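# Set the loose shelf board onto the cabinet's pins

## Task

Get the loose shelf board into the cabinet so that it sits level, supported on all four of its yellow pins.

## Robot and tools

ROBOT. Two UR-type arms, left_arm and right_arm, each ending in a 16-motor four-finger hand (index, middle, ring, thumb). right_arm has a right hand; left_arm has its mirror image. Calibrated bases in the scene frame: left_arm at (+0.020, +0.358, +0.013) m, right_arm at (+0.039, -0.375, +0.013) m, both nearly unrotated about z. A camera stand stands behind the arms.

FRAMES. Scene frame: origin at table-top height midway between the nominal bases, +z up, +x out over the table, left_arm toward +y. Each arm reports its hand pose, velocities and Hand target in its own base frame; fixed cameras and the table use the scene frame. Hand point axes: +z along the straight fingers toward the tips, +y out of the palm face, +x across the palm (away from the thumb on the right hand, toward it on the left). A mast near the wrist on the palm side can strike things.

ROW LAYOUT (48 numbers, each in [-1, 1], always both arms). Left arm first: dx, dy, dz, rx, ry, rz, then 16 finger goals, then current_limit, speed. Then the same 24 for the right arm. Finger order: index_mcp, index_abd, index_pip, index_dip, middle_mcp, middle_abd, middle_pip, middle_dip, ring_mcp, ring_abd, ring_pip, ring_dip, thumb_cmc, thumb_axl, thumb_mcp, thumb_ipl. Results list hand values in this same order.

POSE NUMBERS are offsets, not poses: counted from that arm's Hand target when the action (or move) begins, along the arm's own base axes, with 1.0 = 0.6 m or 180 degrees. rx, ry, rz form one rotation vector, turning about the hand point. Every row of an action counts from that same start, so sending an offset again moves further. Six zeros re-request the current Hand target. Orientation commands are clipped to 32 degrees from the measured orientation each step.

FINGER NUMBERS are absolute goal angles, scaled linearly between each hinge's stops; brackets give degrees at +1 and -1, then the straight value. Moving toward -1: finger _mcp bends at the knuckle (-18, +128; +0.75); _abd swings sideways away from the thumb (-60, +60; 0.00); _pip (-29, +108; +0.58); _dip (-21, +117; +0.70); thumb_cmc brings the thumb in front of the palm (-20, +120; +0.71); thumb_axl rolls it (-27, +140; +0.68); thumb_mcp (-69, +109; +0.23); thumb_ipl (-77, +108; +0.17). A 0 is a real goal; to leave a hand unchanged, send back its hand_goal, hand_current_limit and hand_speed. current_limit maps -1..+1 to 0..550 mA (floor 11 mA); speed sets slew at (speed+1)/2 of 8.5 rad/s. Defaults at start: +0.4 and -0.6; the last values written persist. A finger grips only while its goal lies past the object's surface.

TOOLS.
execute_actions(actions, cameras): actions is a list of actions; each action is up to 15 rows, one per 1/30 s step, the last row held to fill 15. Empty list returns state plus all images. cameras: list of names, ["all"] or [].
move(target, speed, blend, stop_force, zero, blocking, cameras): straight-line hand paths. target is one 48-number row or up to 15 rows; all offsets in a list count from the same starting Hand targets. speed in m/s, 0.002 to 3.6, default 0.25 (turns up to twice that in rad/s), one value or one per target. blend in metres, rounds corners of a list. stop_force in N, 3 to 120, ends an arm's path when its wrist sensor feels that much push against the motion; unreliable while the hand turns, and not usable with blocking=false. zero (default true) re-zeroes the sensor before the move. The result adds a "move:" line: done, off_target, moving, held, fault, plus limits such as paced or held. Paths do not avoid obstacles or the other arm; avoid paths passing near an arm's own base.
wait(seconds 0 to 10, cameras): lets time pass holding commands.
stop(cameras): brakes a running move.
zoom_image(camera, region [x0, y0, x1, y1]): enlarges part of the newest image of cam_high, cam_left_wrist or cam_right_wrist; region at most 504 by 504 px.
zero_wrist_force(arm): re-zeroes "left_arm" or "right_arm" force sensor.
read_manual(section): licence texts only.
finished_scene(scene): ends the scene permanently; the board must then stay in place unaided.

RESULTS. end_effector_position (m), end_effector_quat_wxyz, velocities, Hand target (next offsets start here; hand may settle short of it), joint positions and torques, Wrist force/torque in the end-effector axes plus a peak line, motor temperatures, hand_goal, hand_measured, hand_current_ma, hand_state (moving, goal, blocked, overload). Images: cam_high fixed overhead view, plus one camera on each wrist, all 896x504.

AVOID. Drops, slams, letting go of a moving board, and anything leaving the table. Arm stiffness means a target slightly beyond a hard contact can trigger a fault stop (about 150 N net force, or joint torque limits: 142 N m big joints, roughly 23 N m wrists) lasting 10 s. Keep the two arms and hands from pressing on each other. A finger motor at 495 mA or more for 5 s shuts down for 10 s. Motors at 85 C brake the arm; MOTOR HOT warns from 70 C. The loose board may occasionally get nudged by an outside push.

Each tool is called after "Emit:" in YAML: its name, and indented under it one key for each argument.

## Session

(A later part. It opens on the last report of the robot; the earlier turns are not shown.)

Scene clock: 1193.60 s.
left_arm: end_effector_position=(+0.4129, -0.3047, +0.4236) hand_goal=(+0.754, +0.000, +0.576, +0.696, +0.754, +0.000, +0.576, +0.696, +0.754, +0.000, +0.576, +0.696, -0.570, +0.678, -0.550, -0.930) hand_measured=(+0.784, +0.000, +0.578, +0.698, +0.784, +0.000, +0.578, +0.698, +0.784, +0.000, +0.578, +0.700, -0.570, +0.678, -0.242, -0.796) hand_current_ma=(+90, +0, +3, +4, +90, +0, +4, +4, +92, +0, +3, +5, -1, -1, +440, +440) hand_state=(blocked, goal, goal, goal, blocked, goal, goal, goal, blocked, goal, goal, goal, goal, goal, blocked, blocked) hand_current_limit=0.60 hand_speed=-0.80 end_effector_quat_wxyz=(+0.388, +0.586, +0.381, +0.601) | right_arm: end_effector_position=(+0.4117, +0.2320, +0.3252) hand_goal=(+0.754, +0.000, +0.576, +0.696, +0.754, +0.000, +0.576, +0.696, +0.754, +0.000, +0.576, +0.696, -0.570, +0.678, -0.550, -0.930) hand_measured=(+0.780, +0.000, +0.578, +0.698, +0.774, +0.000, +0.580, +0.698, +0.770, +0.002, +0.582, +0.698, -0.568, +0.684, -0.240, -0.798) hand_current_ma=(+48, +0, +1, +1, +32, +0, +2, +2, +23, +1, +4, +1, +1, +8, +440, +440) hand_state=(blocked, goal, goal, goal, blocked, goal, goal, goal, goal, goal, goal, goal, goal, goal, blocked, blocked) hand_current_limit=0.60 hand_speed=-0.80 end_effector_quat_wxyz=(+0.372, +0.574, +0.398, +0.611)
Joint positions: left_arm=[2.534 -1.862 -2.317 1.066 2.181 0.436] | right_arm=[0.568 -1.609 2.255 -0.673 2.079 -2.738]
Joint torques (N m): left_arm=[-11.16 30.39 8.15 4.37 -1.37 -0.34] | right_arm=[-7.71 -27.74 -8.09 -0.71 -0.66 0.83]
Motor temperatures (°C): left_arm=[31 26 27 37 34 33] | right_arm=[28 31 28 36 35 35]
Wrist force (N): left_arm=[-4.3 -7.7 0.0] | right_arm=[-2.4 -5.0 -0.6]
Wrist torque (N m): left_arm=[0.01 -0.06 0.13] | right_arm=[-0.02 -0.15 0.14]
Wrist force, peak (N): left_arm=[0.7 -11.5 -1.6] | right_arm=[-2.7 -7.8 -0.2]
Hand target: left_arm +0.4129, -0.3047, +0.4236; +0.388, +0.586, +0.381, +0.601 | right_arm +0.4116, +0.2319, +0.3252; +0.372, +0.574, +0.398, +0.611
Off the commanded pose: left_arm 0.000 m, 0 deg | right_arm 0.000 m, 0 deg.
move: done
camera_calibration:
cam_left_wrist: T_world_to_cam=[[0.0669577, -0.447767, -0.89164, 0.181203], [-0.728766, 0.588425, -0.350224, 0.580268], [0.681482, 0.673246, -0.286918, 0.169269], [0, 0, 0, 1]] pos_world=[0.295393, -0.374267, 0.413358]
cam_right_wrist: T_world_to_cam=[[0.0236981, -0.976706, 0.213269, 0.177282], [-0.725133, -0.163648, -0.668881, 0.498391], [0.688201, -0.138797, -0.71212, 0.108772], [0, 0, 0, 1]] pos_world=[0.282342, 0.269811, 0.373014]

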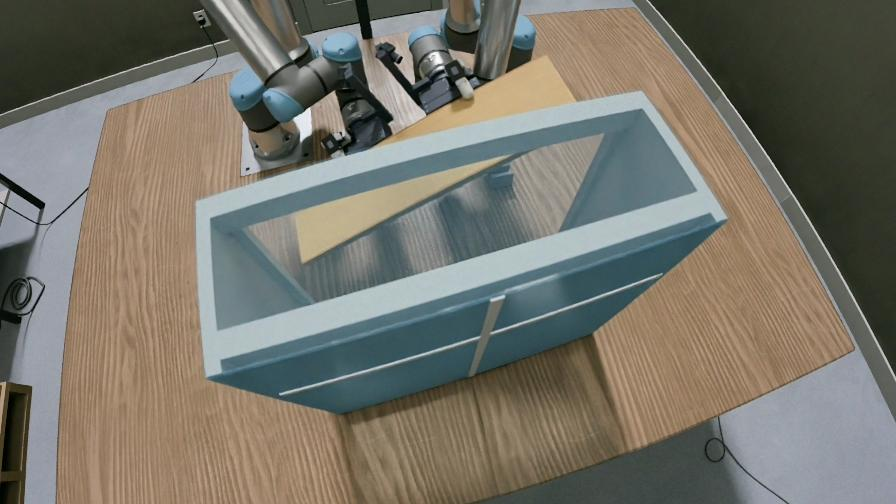

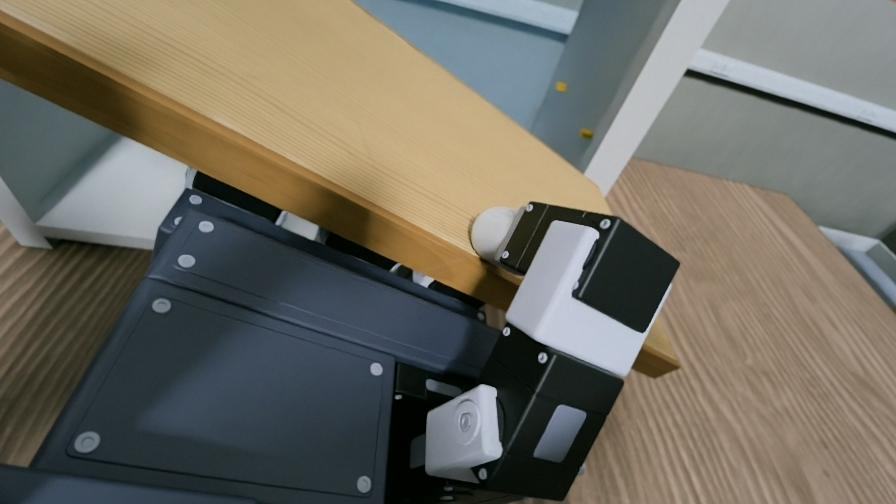

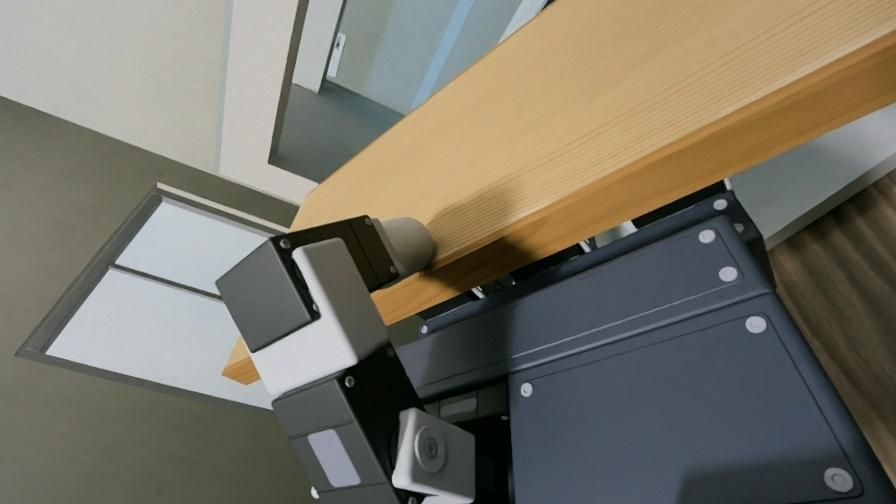

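Emit:
move:
  target: [0.25,0.0031,0,0,0,0,0.754,0,0.576,0.696,0.754,0,0.576,0.696,0.754,0,0.576,0.696,-0.571,0.678,-0.55,-0.93,0.6,-0.8,0.2494,0.0177,0,0,0,0,0.754,0,0.576,0.696,0.754,0,0.576,0.696,0.754,0,0.576,0.696,-0.571,0.678,-0.55,-0.93,0.6,-0.8]
  cameras: ["all"]
  speed: 0.08
  stop_force: 8

Scene clock: 1248.03 s.
left_arm: end_effector_position=(+0.5629, -0.3028, +0.4236) hand_goal=(+0.754, +0.000, +0.576, +0.696, +0.754, +0.000, +0.576, +0.696, +0.754, +0.000, +0.576, +0.696, -0.570, +0.678, -0.550, -0.930) hand_measured=(+0.784, +0.000, +0.578, +0.698, +0.784, +0.000, +0.578, +0.698, +0.780, +0.000, +0.578, +0.700, -0.574, +0.664, -0.242, -0.796) hand_current_ma=(+91, +0, +3, +4, +90, +0, +4, +4, +79, +0, +3, +5, -8, -45, +440, +440) hand_state=(blocked, goal, goal, goal, blocked, goal, goal, goal, blocked, goal, goal, goal, goal, goal, blocked, blocked) hand_current_limit=0.60 hand_speed=-0.80 end_effector_quat_wxyz=(+0.388, +0.586, +0.381, +0.601) | right_arm: end_effector_position=(+0.5613, +0.2425, +0.3252) hand_goal=(+0.754, +0.000, +0.576, +0.696, +0.754, +0.000, +0.576, +0.696, +0.754, +0.000, +0.576, +0.696, -0.570, +0.678, -0.550, -0.930) hand_measured=(+0.782, +0.000, +0.578, +0.698, +0.776, +0.000, +0.580, +0.698, +0.772, +0.004, +0.582, +0.698, -0.568, +0.686, -0.240, -0.798) hand_current_ma=(+52, +0, +1, +1, +36, +0, +2, +2, +26, +2, +5, +1, +1, +12, +440, +440) hand_state=(blocked, goal, goal, goal, blocked, goal, goal, goal, goal, goal, goal, goal, goal, goal, blocked, blocked) hand_current_limit=0.60 hand_speed=-0.80 end_effector_quat_wxyz=(+0.372, +0.574, +0.398, +0.611)
Joint positions: left_arm=[2.735 -2.028 -2.034 0.945 1.979 0.43] | right_arm=[0.399 -1.352 1.968 -0.64 1.91 -2.733]
Joint torques (N m): left_arm=[-12.74 41.99 21.88 4.79 1.82 -0.47] | right_arm=[6.03 -42.16 -10.24 -5.7 -0.79 0.22]
Wrist force (N): left_arm=[-1.3 -5.4 0.1] | right_arm=[-4.2 -5.5 -0.3]
Wrist torque (N m): left_arm=[-0.06 -0.07 0.21] | right_arm=[0.04 -0.21 -0.21]
Wrist force, peak (N): left_arm=[-5.6 -7.7 -0.1] | right_arm=[-3.3 -8.0 -0.6]
Hand target: left_arm +0.5629, -0.3028, +0.4236; +0.388, +0.586, +0.381, +0.601 | right_arm +0.5613, +0.2425, +0.3252; +0.372, +0.574, +0.398, +0.611
Off the commanded pose: left_arm 0.000 m, 0 deg | right_arm 0.000 m, 0 deg.
move: done
camera_calibration:
cam_left_wrist: T_world_to_cam=[[0.0668812, -0.447542, -0.891758, 0.172133], [-0.728796, 0.588512, -0.350013, 0.688482], [0.681456, 0.67332, -0.286807, 0.0658275], [0, 0, 0, 1]] pos_world=[0.445393, -0.372467, 0.413358]
cam_right_wrist: T_world_to_cam=[[0.0236213, -0.976782, 0.21293, 0.184176], [-0.725119, -0.163364, -0.668965, 0.608463], [0.688218, -0.138598, -0.712142, 0.0072885], [0, 0, 0, 1]] pos_world=[0.431842, 0.280311, 0.373014]

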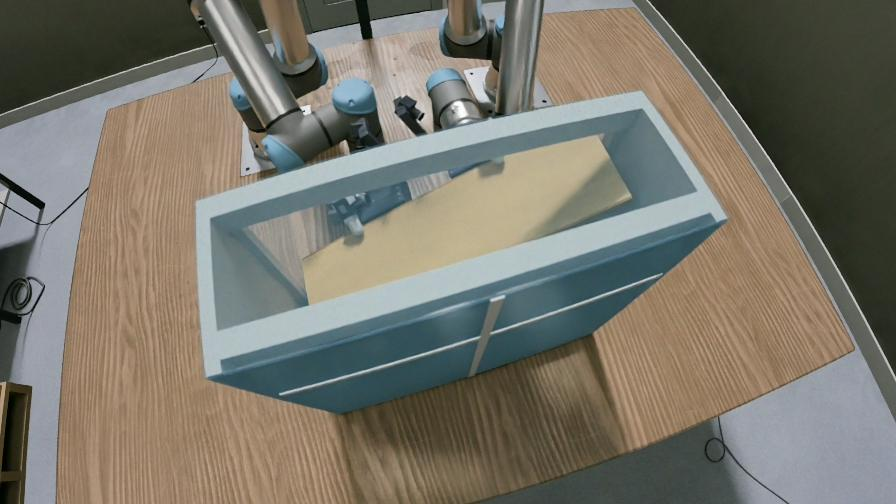

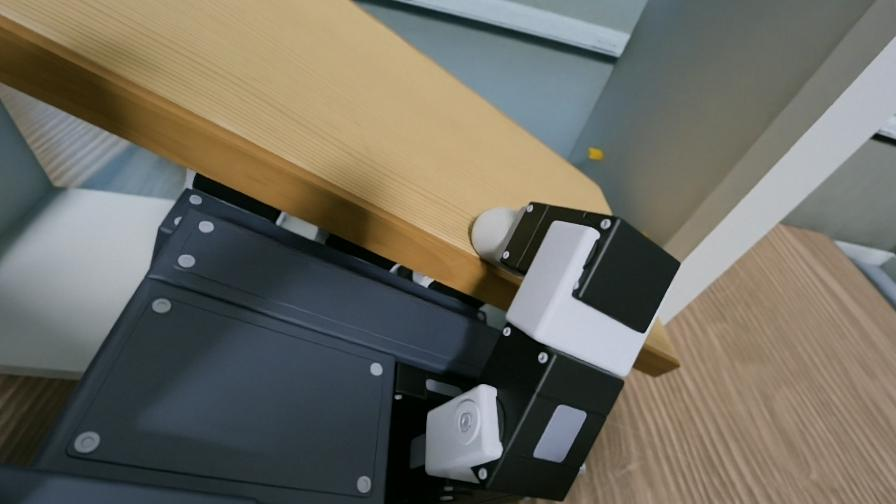

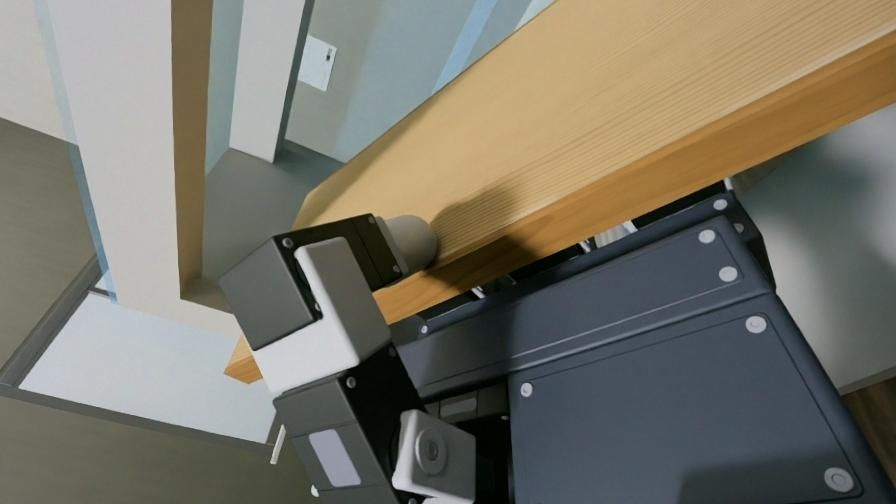

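Emit:
zoom_image:
  camera: "cam_left_wrist"
  region: [560, 150, 760, 390]

Emit:
zoom_image:
  camera: "cam_right_wrist"
  region: [150, 130, 350, 400]

Scaled by 2.100 from the camera's 896x504 image, which has a finer 1280x720 frame.

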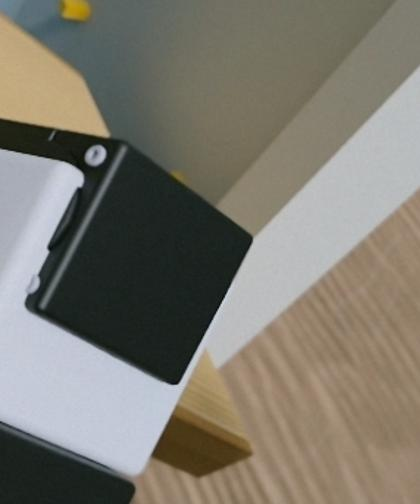

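Scaled by 1.867 from the camera's 896x504 image, which has a finer 1280x720 frame.

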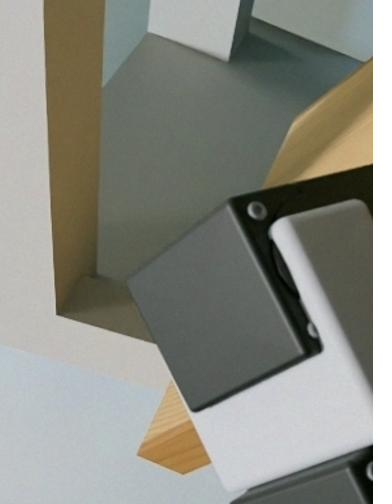

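Emit:
move:
  target: [0.13,0.0016,0,0,0,0,0.754,0,0.576,0.696,0.754,0,0.576,0.696,0.754,0,0.576,0.696,-0.571,0.678,-0.55,-0.93,0.6,-0.8,0.1297,0.0092,0,0,0,0,0.754,0,0.576,0.696,0.754,0,0.576,0.696,0.754,0,0.576,0.696,-0.571,0.678,-0.55,-0.93,0.6,-0.8]
  cameras: ["all"]
  speed: 0.06
  stop_force: 8

Emit:
zoom_image:
  camera: "cam_left_wrist"
  region: [500, 120, 820, 400]

Emit:
zoom_image:
  camera: "cam_right_wrist"
  region: [60, 130, 380, 410]

Emit:
zoom_image:
  camera: "cam_high"
  region: [190, 90, 470, 330]

Emit:
zoom_image:
  camera: "cam_high"
  region: [470, 90, 730, 300]

Scene clock: 1273.03 s.
left_arm: end_effector_position=(+0.6409, -0.3019, +0.4236) hand_goal=(+0.754, +0.000, +0.576, +0.696, +0.754, +0.000, +0.576, +0.696, +0.754, +0.000, +0.576, +0.696, -0.570, +0.678, -0.550, -0.930) hand_measured=(+0.784, +0.000, +0.578, +0.698, +0.784, +0.000, +0.578, +0.698, +0.782, +0.000, +0.578, +0.700, -0.574, +0.664, -0.242, -0.796) hand_current_ma=(+91, +0, +3, +4, +90, +0, +4, +4, +83, +0, +3, +5, -8, -45, +440, +440) hand_state=(blocked, goal, goal, goal, blocked, goal, goal, goal, blocked, goal, goal, goal, goal, goal, blocked, blocked) hand_current_limit=0.60 hand_speed=-0.80 end_effector_quat_wxyz=(+0.388, +0.586, +0.381, +0.601) | right_arm: end_effector_position=(+0.6391, +0.2480, +0.3252) hand_goal=(+0.754, +0.000, +0.576, +0.696, +0.754, +0.000, +0.576, +0.696, +0.754, +0.000, +0.576, +0.696, -0.570, +0.678, -0.550, -0.930) hand_measured=(+0.782, +0.000, +0.578, +0.698, +0.776, +0.000, +0.580, +0.698, +0.772, +0.004, +0.582, +0.698, -0.568, +0.688, -0.240, -0.798) hand_current_ma=(+52, +0, +1, +1, +36, +0, +2, +2, +26, +2, +5, +1, +1, +12, +440, +440) hand_state=(blocked, goal, goal, goal, blocked, goal, goal, goal, goal, goal, goal, goal, goal, goal, blocked, blocked) hand_current_limit=0.60 hand_speed=-0.80 end_effector_quat_wxyz=(+0.372, +0.574, +0.398, +0.611)
Joint positions: left_arm=[2.8 -2.13 -1.847 0.86 1.915 0.429] | right_arm=[0.347 -1.214 1.778 -0.589 1.859 -2.731]
Joint torques (N m): left_arm=[-12.81 51.53 22.36 4.89 2.24 -1.52] | right_arm=[6.42 -48.35 -9.88 -5.78 0.34 0.82]
Wrist force (N): left_arm=[-2.6 -6.6 0.2] | right_arm=[-3.7 -7.0 -0.4]
Wrist torque (N m): left_arm=[-0.09 -0.06 0.17] | right_arm=[-0.04 -0.20 -0.17]
Wrist force, peak (N): left_arm=[-5.5 -6.5 0.6] | right_arm=[-4.8 -7.1 -0.1]
Hand target: left_arm +0.6409, -0.3019, +0.4236; +0.388, +0.586, +0.381, +0.601 | right_arm +0.6391, +0.2480, +0.3252; +0.372, +0.574, +0.398, +0.611
Off the commanded pose: left_arm 0.000 m, 0 deg | right_arm 0.000 m, 0 deg.
move: done
camera_calibration:
cam_left_wrist: T_world_to_cam=[[0.0668812, -0.447542, -0.891758, 0.167363], [-0.728796, 0.588512, -0.350013, 0.74474], [0.681456, 0.67332, -0.286807, 0.0120006], [0, 0, 0, 1]] pos_world=[0.523393, -0.371467, 0.413358]
cam_right_wrist: T_world_to_cam=[[0.0236213, -0.976782, 0.21293, 0.187708], [-0.725119, -0.163364, -0.668965, 0.665848], [0.688218, -0.138598, -0.712142, -0.0455614], [0, 0, 0, 1]] pos_world=[0.509742, 0.285811, 0.373014]

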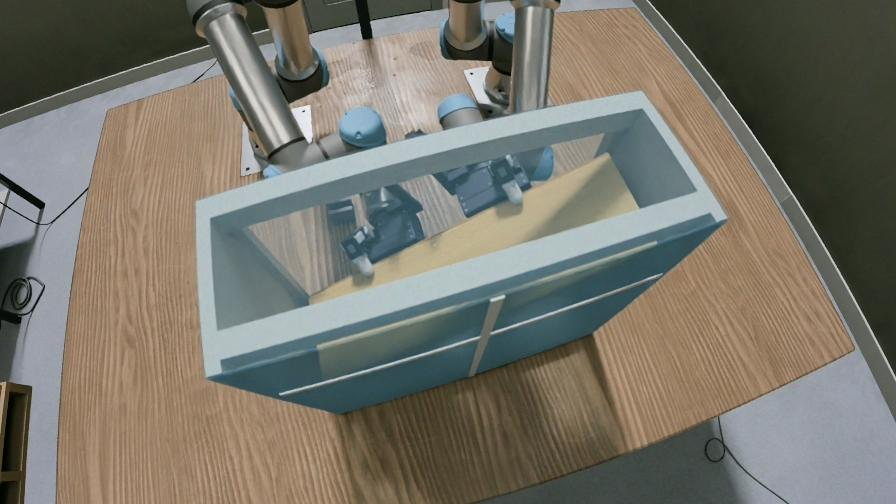

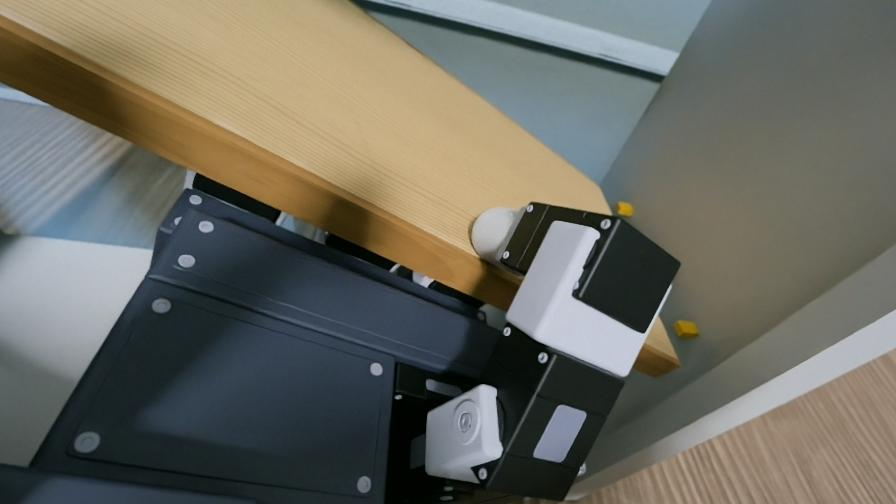

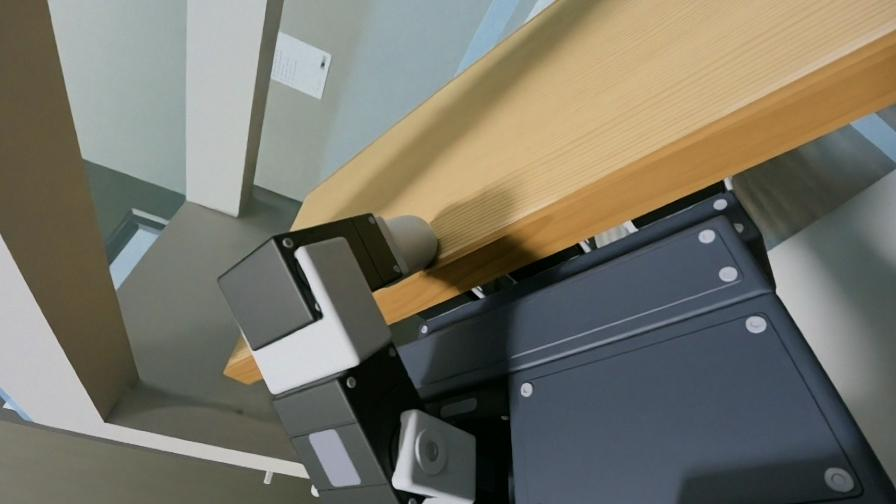

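Scaled by 1.575 from the camera's 896x504 image, which has a finer 1280x720 frame.

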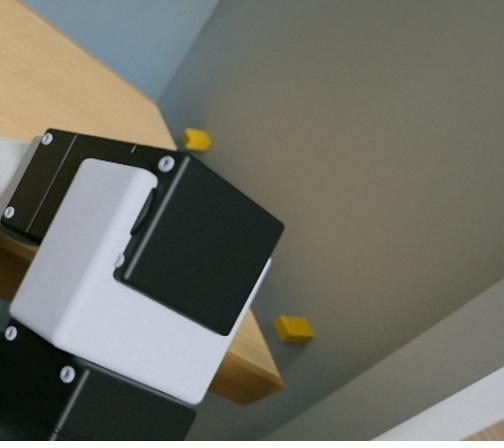

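Scaled by 1.575 from the camera's 896x504 image, which has a finer 1280x720 frame.

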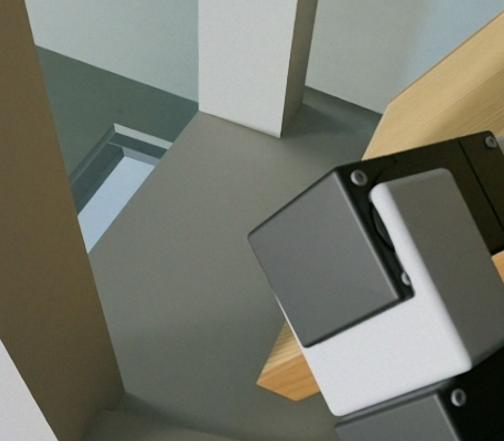

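Scaled by 1.800 from the camera's 896x504 image, which has a finer 1280x720 frame.

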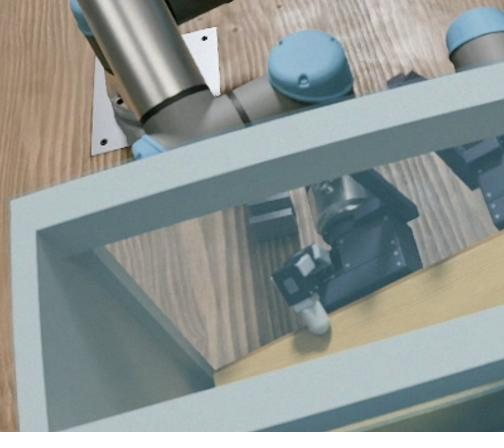

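Scaled by 1.938 from the camera's 896x504 image, which has a finer 1280x720 frame.

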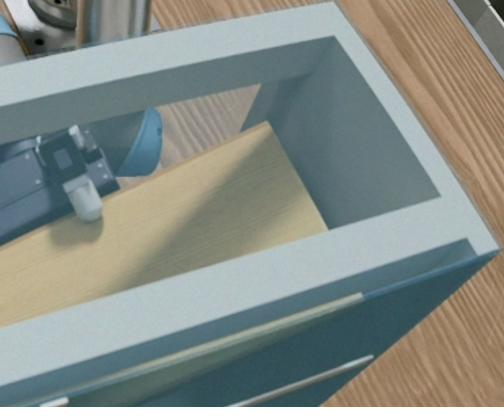

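Emit:
move:
  target:
    - [0.0048,0.0115,0.0013,-0.0222,-0.0003,0,0.754,0,0.576,0.696,0.754,0,0.576,0.696,0.754,0,0.576,0.696,-0.571,0.678,-0.55,-0.93,0.6,-0.8,0.005,0.0013,0.0273,-0.0221,-0.0016,0,0.754,0,0.576,0.696,0.754,0,0.576,0.696,0.754,0,0.576,0.696,-0.571,0.678,-0.55,-0.93,0.6,-0.8]
    - [0.0047,0.0247,-0.0412,-0.05,-0.0006,0,0.754,0,0.576,0.696,0.754,0,0.576,0.696,0.754,0,0.576,0.696,-0.571,0.678,-0.55,-0.93,0.6,-0.8,0.0047,0.004,0.0185,-0.0499,-0.0035,0,0.754,0,0.576,0.696,0.754,0,0.576,0.696,0.754,0,0.576,0.696,-0.571,0.678,-0.55,-0.93,0.6,-0.8]
    - [0.0045,0.0367,-0.098,-0.0778,-0.001,0,0.754,0,0.576,0.696,0.754,0,0.576,0.696,0.754,0,0.576,0.696,-0.571,0.678,-0.55,-0.93,0.6,-0.8,0.0045,0.0083,-0.004,-0.0776,-0.0055,0,0.754,0,0.576,0.696,0.754,0,0.576,0.696,0.754,0,0.576,0.696,-0.571,0.678,-0.55,-0.93,0.6,-0.8]
  cameras: ["all"]
  blend: [0.003, 0.003, 0]
  speed: 0.06

Emit:
zoom_image:
  camera: "cam_left_wrist"
  region: [500, 120, 820, 400]

Emit:
zoom_image:
  camera: "cam_right_wrist"
  region: [60, 130, 380, 410]

Emit:
zoom_image:
  camera: "cam_high"
  region: [190, 90, 470, 330]

Emit:
zoom_image:
  camera: "cam_high"
  region: [470, 90, 730, 300]

Scene clock: 1402.23 s.
left_arm: end_effector_position=(+0.6436, -0.2798, +0.3647) hand_goal=(+0.754, +0.000, +0.576, +0.696, +0.754, +0.000, +0.576, +0.696, +0.754, +0.000, +0.576, +0.696, -0.570, +0.678, -0.550, -0.930) hand_measured=(+0.784, +0.000, +0.578, +0.698, +0.784, +0.000, +0.578, +0.698, +0.784, +0.000, +0.578, +0.700, -0.574, +0.664, -0.242, -0.796) hand_current_ma=(+91, +0, +3, +4, +91, +0, +4, +4, +92, +0, +3, +5, -8, -45, +440, +440) hand_state=(blocked, goal, goal, goal, blocked, goal, goal, goal, blocked, goal, goal, goal, goal, goal, blocked, blocked) hand_current_limit=0.60 hand_speed=-0.80 end_effector_quat_wxyz=(+0.457, +0.533, +0.451, +0.551) | right_arm: end_effector_position=(+0.6418, +0.2530, +0.3225) hand_goal=(+0.754, +0.000, +0.576, +0.696, +0.754, +0.000, +0.576, +0.696, +0.754, +0.000, +0.576, +0.696, -0.570, +0.678, -0.550, -0.930) hand_measured=(+0.782, +0.000, +0.578, +0.698, +0.776, +0.000, +0.580, +0.698, +0.772, +0.006, +0.582, +0.698, -0.568, +0.690, -0.240, -0.798) hand_current_ma=(+52, +0, +1, +1, +36, +0, +2, +2, +26, +4, +5, +1, +1, +20, +440, +440) hand_state=(blocked, goal, goal, goal, blocked, goal, goal, goal, goal, goal, goal, goal, goal, goal, blocked, blocked) hand_current_limit=0.60 hand_speed=-0.80 end_effector_quat_wxyz=(+0.443, +0.519, +0.467, +0.563)
Joint positions: left_arm=[2.801 -2.25 -1.852 0.987 1.92 0.185] | right_arm=[0.316 -1.205 1.809 -0.63 1.821 -2.975]
Joint torques (N m): left_arm=[-9.74 55.38 16.61 1.5 1.33 1.72] | right_arm=[4.1 -45.03 -34.02 -0.07 0.35 1.37]
Wrist force (N): left_arm=[-3.5 -8.9 -0.4] | right_arm=[0.1 -2.7 -0.3]
Wrist torque (N m): left_arm=[-0.06 -0.09 0.48] | right_arm=[0.10 -0.19 0.20]
Wrist force, peak (N): left_arm=[-3.5 -9.5 -0.3] | right_arm=[-4.7 -6.9 -0.2]
Hand target: left_arm +0.6436, -0.2798, +0.3648; +0.458, +0.533, +0.451, +0.551 | right_arm +0.6418, +0.2530, +0.3228; +0.443, +0.519, +0.466, +0.563
Off the commanded pose: left_arm 0.000 m, 0 deg | right_arm 0.000 m, 0 deg.
move: done
camera_calibration:
cam_left_wrist: T_world_to_cam=[[0.0694645, -0.65003, -0.756727, 0.0169502], [-0.727547, 0.485983, -0.484247, 0.732632], [0.682532, 0.584193, -0.439169, 0.00841684], [0, 0, 0, 1]] pos_world=[0.526102, -0.349946, 0.371298]
cam_right_wrist: T_world_to_cam=[[0.0180541, -0.896406, 0.442866, 0.102146], [-0.71411, -0.32158, -0.621799, 0.68455], [0.699801, -0.305029, -0.645938, -0.0353445], [0, 0, 0, 1]] pos_world=[0.511734, 0.300921, 0.357585]

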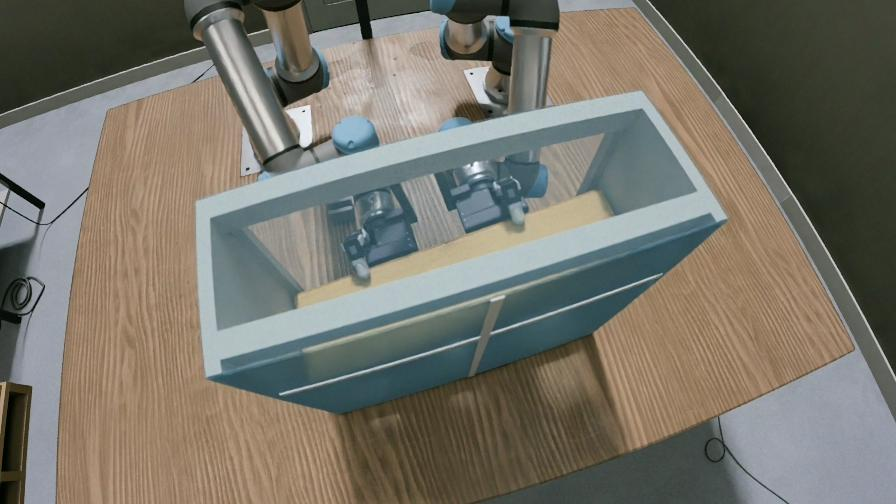

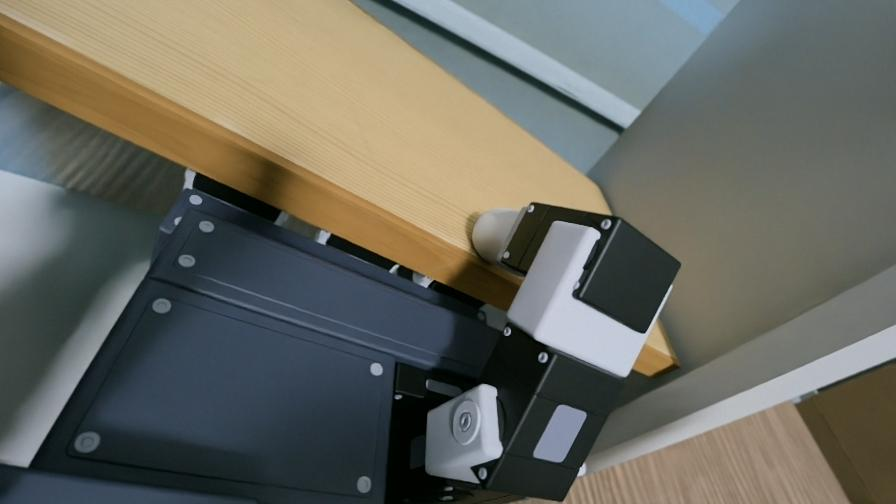

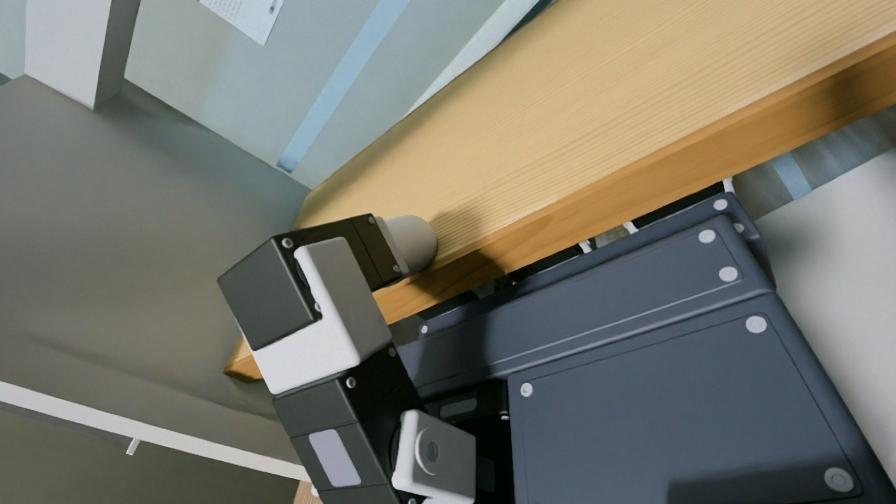

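Scaled by 1.575 from the camera's 896x504 image, which has a finer 1280x720 frame.

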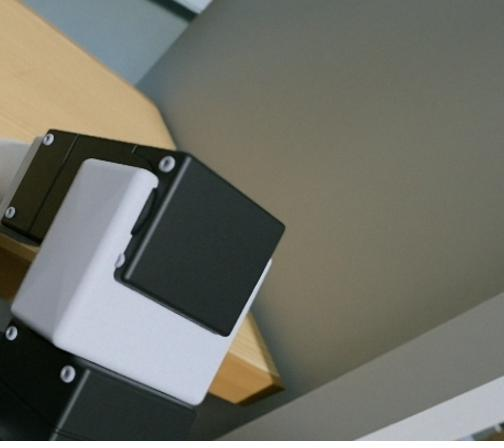

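Scaled by 1.575 from the camera's 896x504 image, which has a finer 1280x720 frame.

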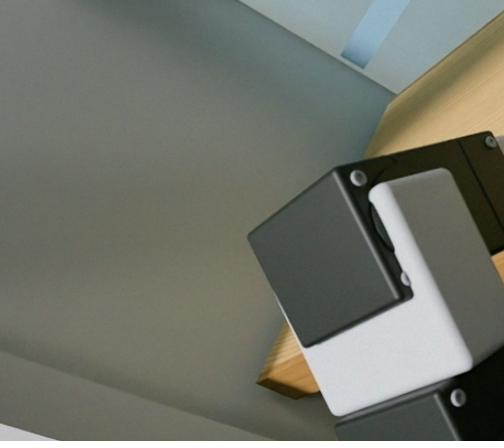

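Scaled by 1.800 from the camera's 896x504 image, which has a finer 1280x720 frame.

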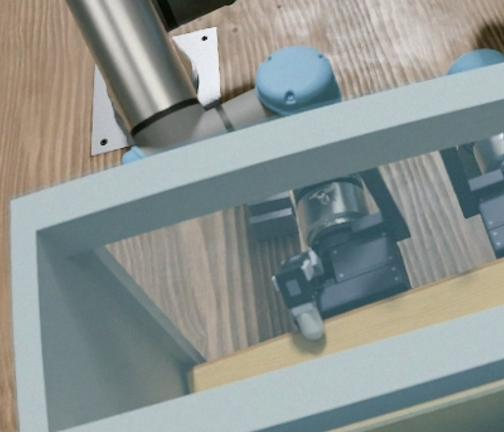

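Scaled by 1.938 from the camera's 896x504 image, which has a finer 1280x720 frame.

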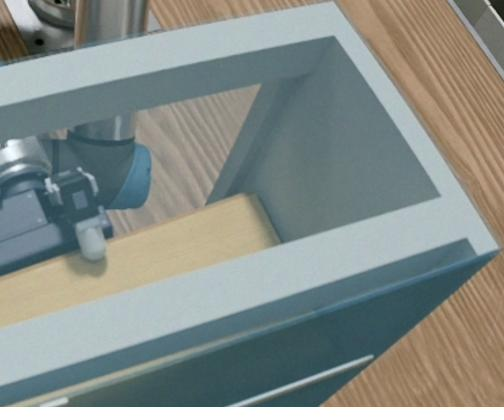

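Emit:
move:
  target:
    - [-0.0002,0.0105,-0.061,-0.0278,-0.0004,0,0.754,0,0.576,0.696,0.754,0,0.576,0.696,0.754,0,0.576,0.696,-0.571,0.678,-0.55,-0.93,0.6,-0.8,-0.0005,0.006,-0.0262,-0.0277,-0.002,0,0.754,0,0.576,0.696,0.754,0,0.576,0.696,0.754,0,0.576,0.696,-0.571,0.678,-0.55,-0.93,0.6,-0.8]
    - [-0.0002,0.0198,-0.1213,-0.0556,-0.0007,0,0.754,0,0.576,0.696,0.754,0,0.576,0.696,0.754,0,0.576,0.696,-0.571,0.678,-0.55,-0.93,0.6,-0.8,-0.001,0.0137,-0.0513,-0.0554,-0.0039,0,0.754,0,0.576,0.696,0.754,0,0.576,0.696,0.754,0,0.576,0.696,-0.571,0.678,-0.55,-0.93,0.6,-0.8]
  cameras: ["all"]
  blend: [0.003, 0]
  speed: 0.06

Emit:
zoom_image:
  camera: "cam_left_wrist"
  region: [500, 120, 820, 400]

Emit:
zoom_image:
  camera: "cam_right_wrist"
  region: [60, 130, 380, 410]

Emit:
zoom_image:
  camera: "cam_high"
  region: [190, 90, 470, 330]

Emit:
zoom_image:
  camera: "cam_high"
  region: [470, 90, 730, 300]

Scene clock: 1444.73 s.
left_arm: end_effector_position=(+0.6435, -0.2680, +0.2921) hand_goal=(+0.754, +0.000, +0.576, +0.696, +0.754, +0.000, +0.576, +0.696, +0.754, +0.000, +0.576, +0.696, -0.570, +0.678, -0.550, -0.930) hand_measured=(+0.784, +0.000, +0.578, +0.698, +0.784, +0.000, +0.578, +0.698, +0.784, +0.000, +0.578, +0.700, -0.572, +0.666, -0.242, -0.796) hand_current_ma=(+91, +0, +3, +4, +91, +0, +4, +4, +92, +0, +3, +5, -5, -33, +440, +440) hand_state=(blocked, goal, goal, goal, blocked, goal, goal, goal, blocked, goal, goal, goal, goal, goal, blocked, blocked) hand_current_limit=0.60 hand_speed=-0.80 end_effector_quat_wxyz=(+0.503, +0.491, +0.496, +0.510) | right_arm: end_effector_position=(+0.6412, +0.2612, +0.2917) hand_goal=(+0.754, +0.000, +0.576, +0.696, +0.754, +0.000, +0.576, +0.696, +0.754, +0.000, +0.576, +0.696, -0.570, +0.678, -0.550, -0.930) hand_measured=(+0.782, +0.000, +0.578, +0.698, +0.776, +0.000, +0.580, +0.698, +0.772, +0.002, +0.582, +0.698, -0.568, +0.690, -0.240, -0.798) hand_current_ma=(+52, +0, +1, +1, +36, +0, +2, +2, +26, +1, +5, +1, +1, +19, +440, +440) hand_state=(blocked, goal, goal, goal, blocked, goal, goal, goal, goal, goal, goal, goal, goal, goal, blocked, blocked) hand_current_limit=0.60 hand_speed=-0.80 end_effector_quat_wxyz=(+0.489, +0.475, +0.511, +0.523)
Joint positions: left_arm=[2.792 -2.4 -1.833 1.118 1.932 0.011] | right_arm=[0.301 -1.159 1.855 -0.723 1.802 -3.15]
Joint torques (N m): left_arm=[-6.66 59.06 10.51 1.39 0.62 1.62] | right_arm=[0.46 -44.68 -27.68 0.05 0.64 1.3]
Wrist force (N): left_arm=[2.0 -12.2 -3.1] | right_arm=[0.7 -0.2 2.0]
Wrist torque (N m): left_arm=[-0.06 -0.17 1.03] | right_arm=[-0.05 -0.12 0.23]
Wrist force, peak (N): left_arm=[2.0 -12.2 -3.1] | right_arm=[-2.8 -7.3 -0.2]
Hand target: left_arm +0.6435, -0.2680, +0.2920; +0.503, +0.491, +0.496, +0.510 | right_arm +0.6412, +0.2612, +0.2920; +0.489, +0.475, +0.511, +0.523
Off the commanded pose: left_arm 0.000 m, 0 deg | right_arm 0.000 m, 0 deg.
move: done
camera_calibration:
cam_left_wrist: T_world_to_cam=[[0.071125, -0.771638, -0.632073, -0.100421], [-0.726263, 0.394302, -0.563089, 0.689161], [0.683728, 0.499101, -0.532367, -0.0266998], [0, 0, 0, 1]] pos_world=[0.52591, -0.3359, 0.310371]
cam_right_wrist: T_world_to_cam=[[0.0117776, -0.80617, 0.591566, 0.0602688], [-0.706783, -0.425204, -0.565384, 0.673525], [0.707332, -0.41145, -0.574795, -0.0500522], [0, 0, 0, 1]] pos_world=[0.51073, 0.314378, 0.316378]

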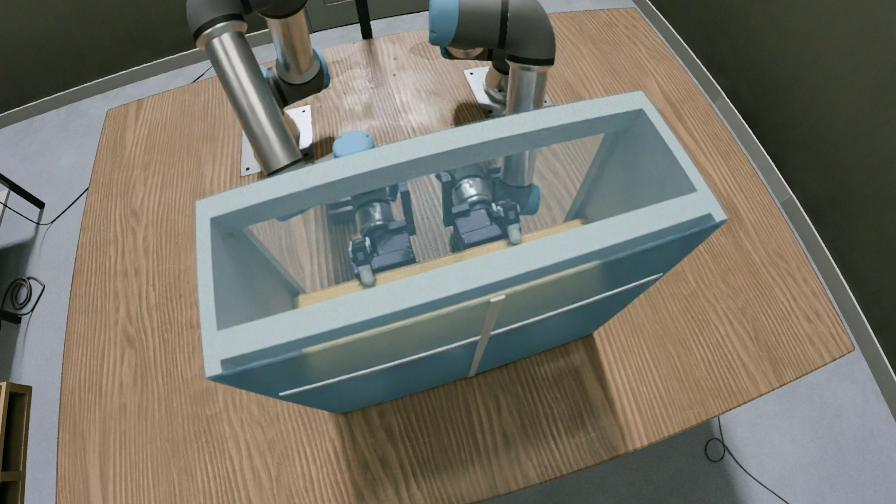

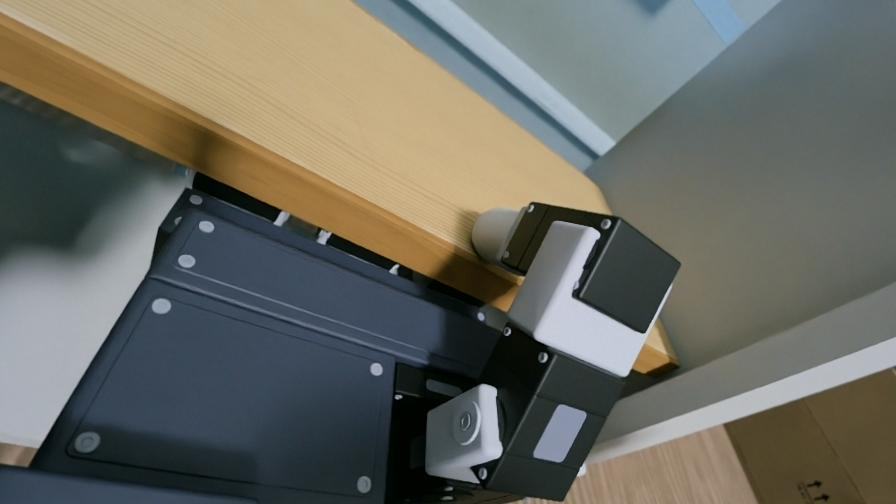

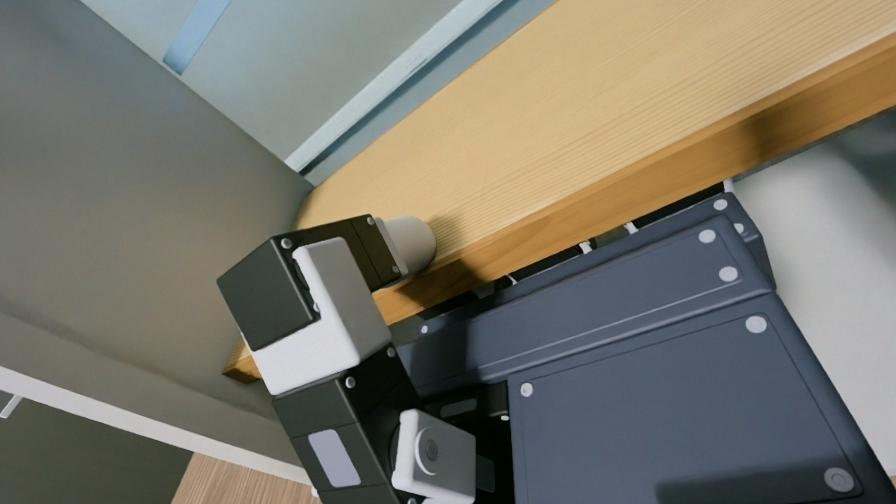

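Scaled by 1.575 from the camera's 896x504 image, which has a finer 1280x720 frame.

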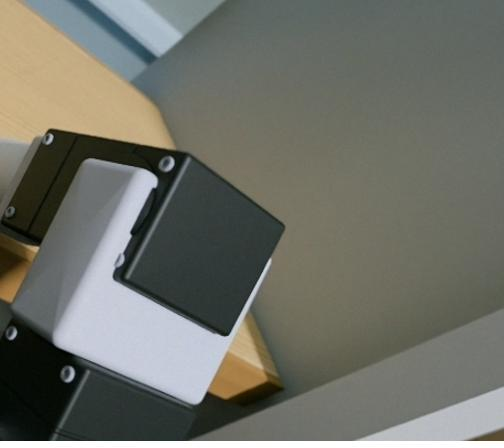

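Scaled by 1.575 from the camera's 896x504 image, which has a finer 1280x720 frame.

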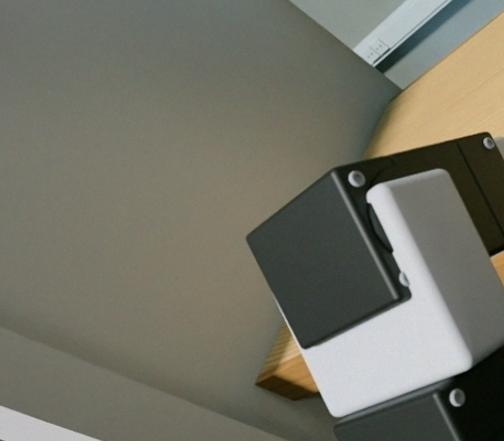

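Scaled by 1.800 from the camera's 896x504 image, which has a finer 1280x720 frame.

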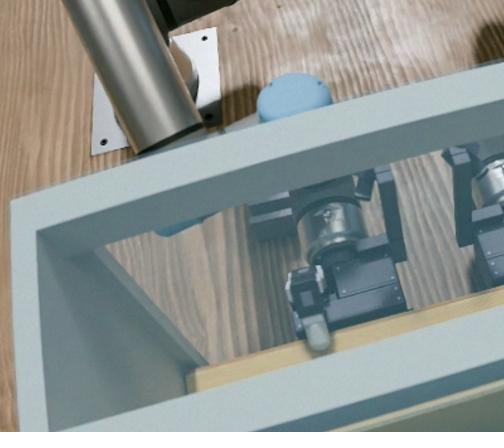

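Scaled by 1.938 from the camera's 896x504 image, which has a finer 1280x720 frame.

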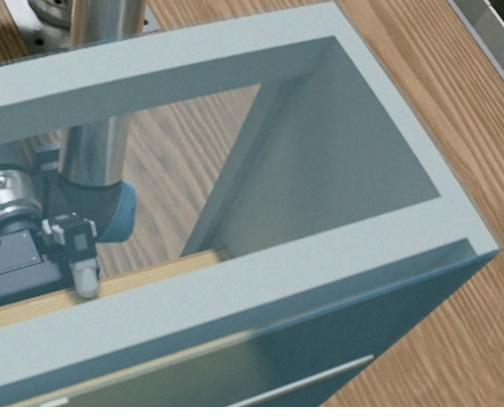

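Emit:
move:
  target: [0,0.005,0,0,0,0,0.754,0,0.576,0.696,0.754,0,0.576,0.696,0.754,0,0.576,0.696,-0.571,0.678,-0.55,-0.93,0.6,-0.8,0,0.005,0,0,0,0,0.754,0,0.576,0.696,0.754,0,0.576,0.696,0.754,0,0.576,0.696,-0.571,0.678,-0.55,-0.93,0.6,-0.8]
  cameras: []
  speed: 0.03

Emit:
move:
  target: [0,0,-0.05,0,0,0,0.754,0,0.576,0.696,0.754,0,0.576,0.696,0.754,0,0.576,0.696,-0.571,0.678,-0.55,-0.93,0.6,-0.8,0,0,-0.05,0,0,0,0.754,0,0.576,0.696,0.754,0,0.576,0.696,0.754,0,0.576,0.696,-0.571,0.678,-0.55,-0.93,0.6,-0.8]
  cameras: ["cam_left_wrist","cam_right_wrist"]
  speed: 0.015
  stop_force: 4

Scene clock: 1553.20 s.
left_arm: end_effector_position=(+0.6435, -0.2649, +0.2920) hand_goal=(+0.754, +0.000, +0.576, +0.696, +0.754, +0.000, +0.576, +0.696, +0.754, +0.000, +0.576, +0.696, -0.570, +0.678, -0.550, -0.930) hand_measured=(+0.784, +0.000, +0.578, +0.698, +0.784, +0.000, +0.578, +0.698, +0.784, +0.000, +0.578, +0.700, -0.572, +0.662, -0.242, -0.798) hand_current_ma=(+93, +0, +3, +4, +92, +0, +4, +4, +92, +0, +3, +5, -5, -49, +440, +440) hand_state=(blocked, goal, goal, goal, blocked, goal, goal, goal, blocked, goal, goal, goal, goal, goal, blocked, blocked) hand_current_limit=0.60 hand_speed=-0.80 end_effector_quat_wxyz=(+0.503, +0.491, +0.496, +0.510) | right_arm: end_effector_position=(+0.6412, +0.2643, +0.2920) hand_goal=(+0.754, +0.000, +0.576, +0.696, +0.754, +0.000, +0.576, +0.696, +0.754, +0.000, +0.576, +0.696, -0.570, +0.678, -0.550, -0.930) hand_measured=(+0.782, +0.000, +0.578, +0.698, +0.776, +0.000, +0.580, +0.698, +0.772, +0.004, +0.582, +0.698, -0.564, +0.710, -0.240, -0.798) hand_current_ma=(+52, +0, +1, +1, +36, +0, +2, +2, +26, +2, +5, +1, +4, +72, +440, +440) hand_state=(blocked, goal, goal, goal, blocked, goal, goal, goal, goal, goal, goal, goal, goal, blocked, blocked, blocked) hand_current_limit=0.60 hand_speed=-0.80 end_effector_quat_wxyz=(+0.489, +0.475, +0.511, +0.523)
Joint positions: left_arm=[2.798 -2.398 -1.838 1.122 1.926 0.01] | right_arm=[0.307 -1.156 1.85 -0.721 1.808 -3.15]
Joint torques (N m): left_arm=[4.83 56.84 15.9 5.57 0.61 -2.65] | right_arm=[-1.81 -27.4 -25.55 -0.89 -1.31 -1.91]
Wrist force (N): left_arm=[-8.1 -11.9 -2.7] | right_arm=[-5.1 -4.4 1.0]
Wrist torque (N m): left_arm=[-0.03 0.03 -0.18] | right_arm=[-0.04 -0.11 -0.28]
Wrist force, peak (N): left_arm=[-7.9 -12.4 -2.5] | right_arm=[-2.6 -7.1 -0.1]
Hand target: left_arm +0.6435, -0.2650, +0.2920; +0.503, +0.491, +0.496, +0.510 | right_arm +0.6412, +0.2642, +0.2920; +0.489, +0.475, +0.511, +0.523
Off the commanded pose: left_arm 0.000 m, 0 deg | right_arm 0.000 m, 0 deg.
move: done
No camera images: "cameras" was empty.

Scene clock: 1554.50 s.
left_arm: end_effector_position=(+0.6435, -0.2649, +0.2917) hand_goal=(+0.754, +0.000, +0.576, +0.696, +0.754, +0.000, +0.576, +0.696, +0.754, +0.000, +0.576, +0.696, -0.570, +0.678, -0.550, -0.930) hand_measured=(+0.782, +0.000, +0.578, +0.698, +0.786, +0.000, +0.578, +0.698, +0.788, +0.000, +0.578, +0.700, -0.572, +0.662, -0.242, -0.798) hand_current_ma=(+87, +0, +3, +4, +98, +0, +4, +4, +111, +0, +3, +5, -5, -54, +440, +440) hand_state=(blocked, goal, goal, goal, blocked, goal, goal, goal, blocked, goal, goal, goal, goal, goal, blocked, blocked) hand_current_limit=0.60 hand_speed=-0.80 end_effector_quat_wxyz=(+0.503, +0.491, +0.496, +0.510) | right_arm: end_effector_position=(+0.6412, +0.2643, +0.2906) hand_goal=(+0.754, +0.000, +0.576, +0.696, +0.754, +0.000, +0.576, +0.696, +0.754, +0.000, +0.576, +0.696, -0.570, +0.678, -0.550, -0.930) hand_measured=(+0.784, +0.000, +0.578, +0.698, +0.776, +0.000, +0.580, +0.698, +0.772, +0.004, +0.582, +0.698, -0.564, +0.710, -0.240, -0.798) hand_current_ma=(+57, +0, +1, +1, +36, +0, +3, +2, +26, +2, +5, +1, +4, +75, +440, +440) hand_state=(blocked, goal, goal, goal, blocked, goal, goal, goal, goal, goal, goal, goal, goal, blocked, blocked, blocked) hand_current_limit=0.60 hand_speed=-0.80 end_effector_quat_wxyz=(+0.489, +0.475, +0.511, +0.523)
Joint positions: left_arm=[2.798 -2.399 -1.838 1.122 1.926 0.01] | right_arm=[0.307 -1.154 1.851 -0.724 1.808 -3.15]
Joint torques (N m): left_arm=[6.04 55.59 9.86 5.14 2.13 -2.6] | right_arm=[5.58 -46.76 -31.5 -4.38 -0.31 -1.34]
Wrist force (N): left_arm=[-4.7 -8.5 0.3] | right_arm=[-3.1 -1.0 -0.2]
Wrist torque (N m): left_arm=[-0.19 -0.04 1.01] | right_arm=[0.26 -0.13 -0.12]
Wrist force, peak (N): left_arm=[-3.4 -18.6 -2.3] | right_arm=[-4.7 -5.7 0.2]
Hand target: left_arm +0.6435, -0.2649, +0.2917; +0.503, +0.491, +0.496, +0.510 (not the last commanded pose) | right_arm +0.6412, +0.2643, +0.2906; +0.489, +0.475, +0.511, +0.523 (not the last commanded pose)
Off the commanded pose: left_arm 0.030 m, 0 deg | right_arm 0.029 m, 0 deg.
move: contact (left_arm, right_arm)
camera_calibration:
cam_left_wrist: T_world_to_cam=[[0.0709286, -0.77158, -0.632165, -0.0980748], [-0.726366, 0.394405, -0.562883, 0.687867], [0.683639, 0.499108, -0.532475, -0.0283922], [0, 0, 0, 1]] pos_world=[0.526009, -0.3328, 0.310071]
cam_right_wrist: T_world_to_cam=[[0.011543, -0.80623, 0.59149, 0.0636414], [-0.706487, -0.425188, -0.565765, 0.674128], [0.707631, -0.41135, -0.574499, -0.0497457], [0, 0, 0, 1]] pos_world=[0.51073, 0.317478, 0.315176]
Images, in order (width x height): cam_left_wrist 896x504, cam_right_wrist 896x504.

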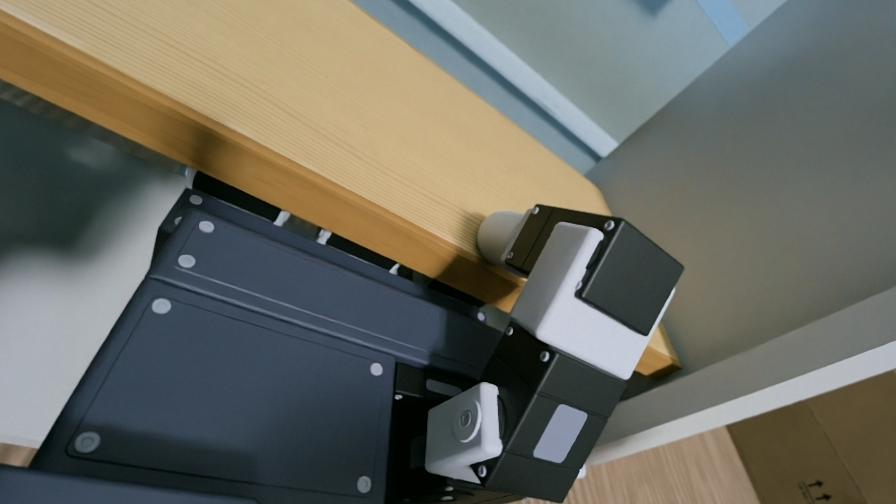

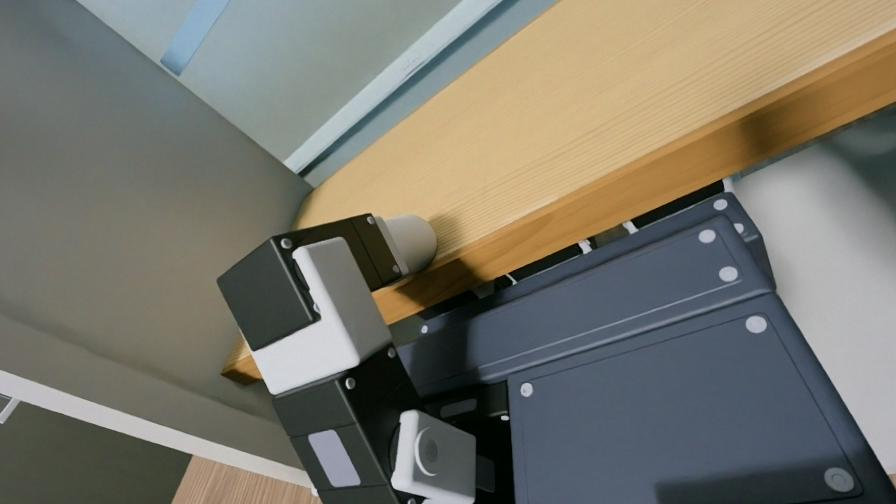

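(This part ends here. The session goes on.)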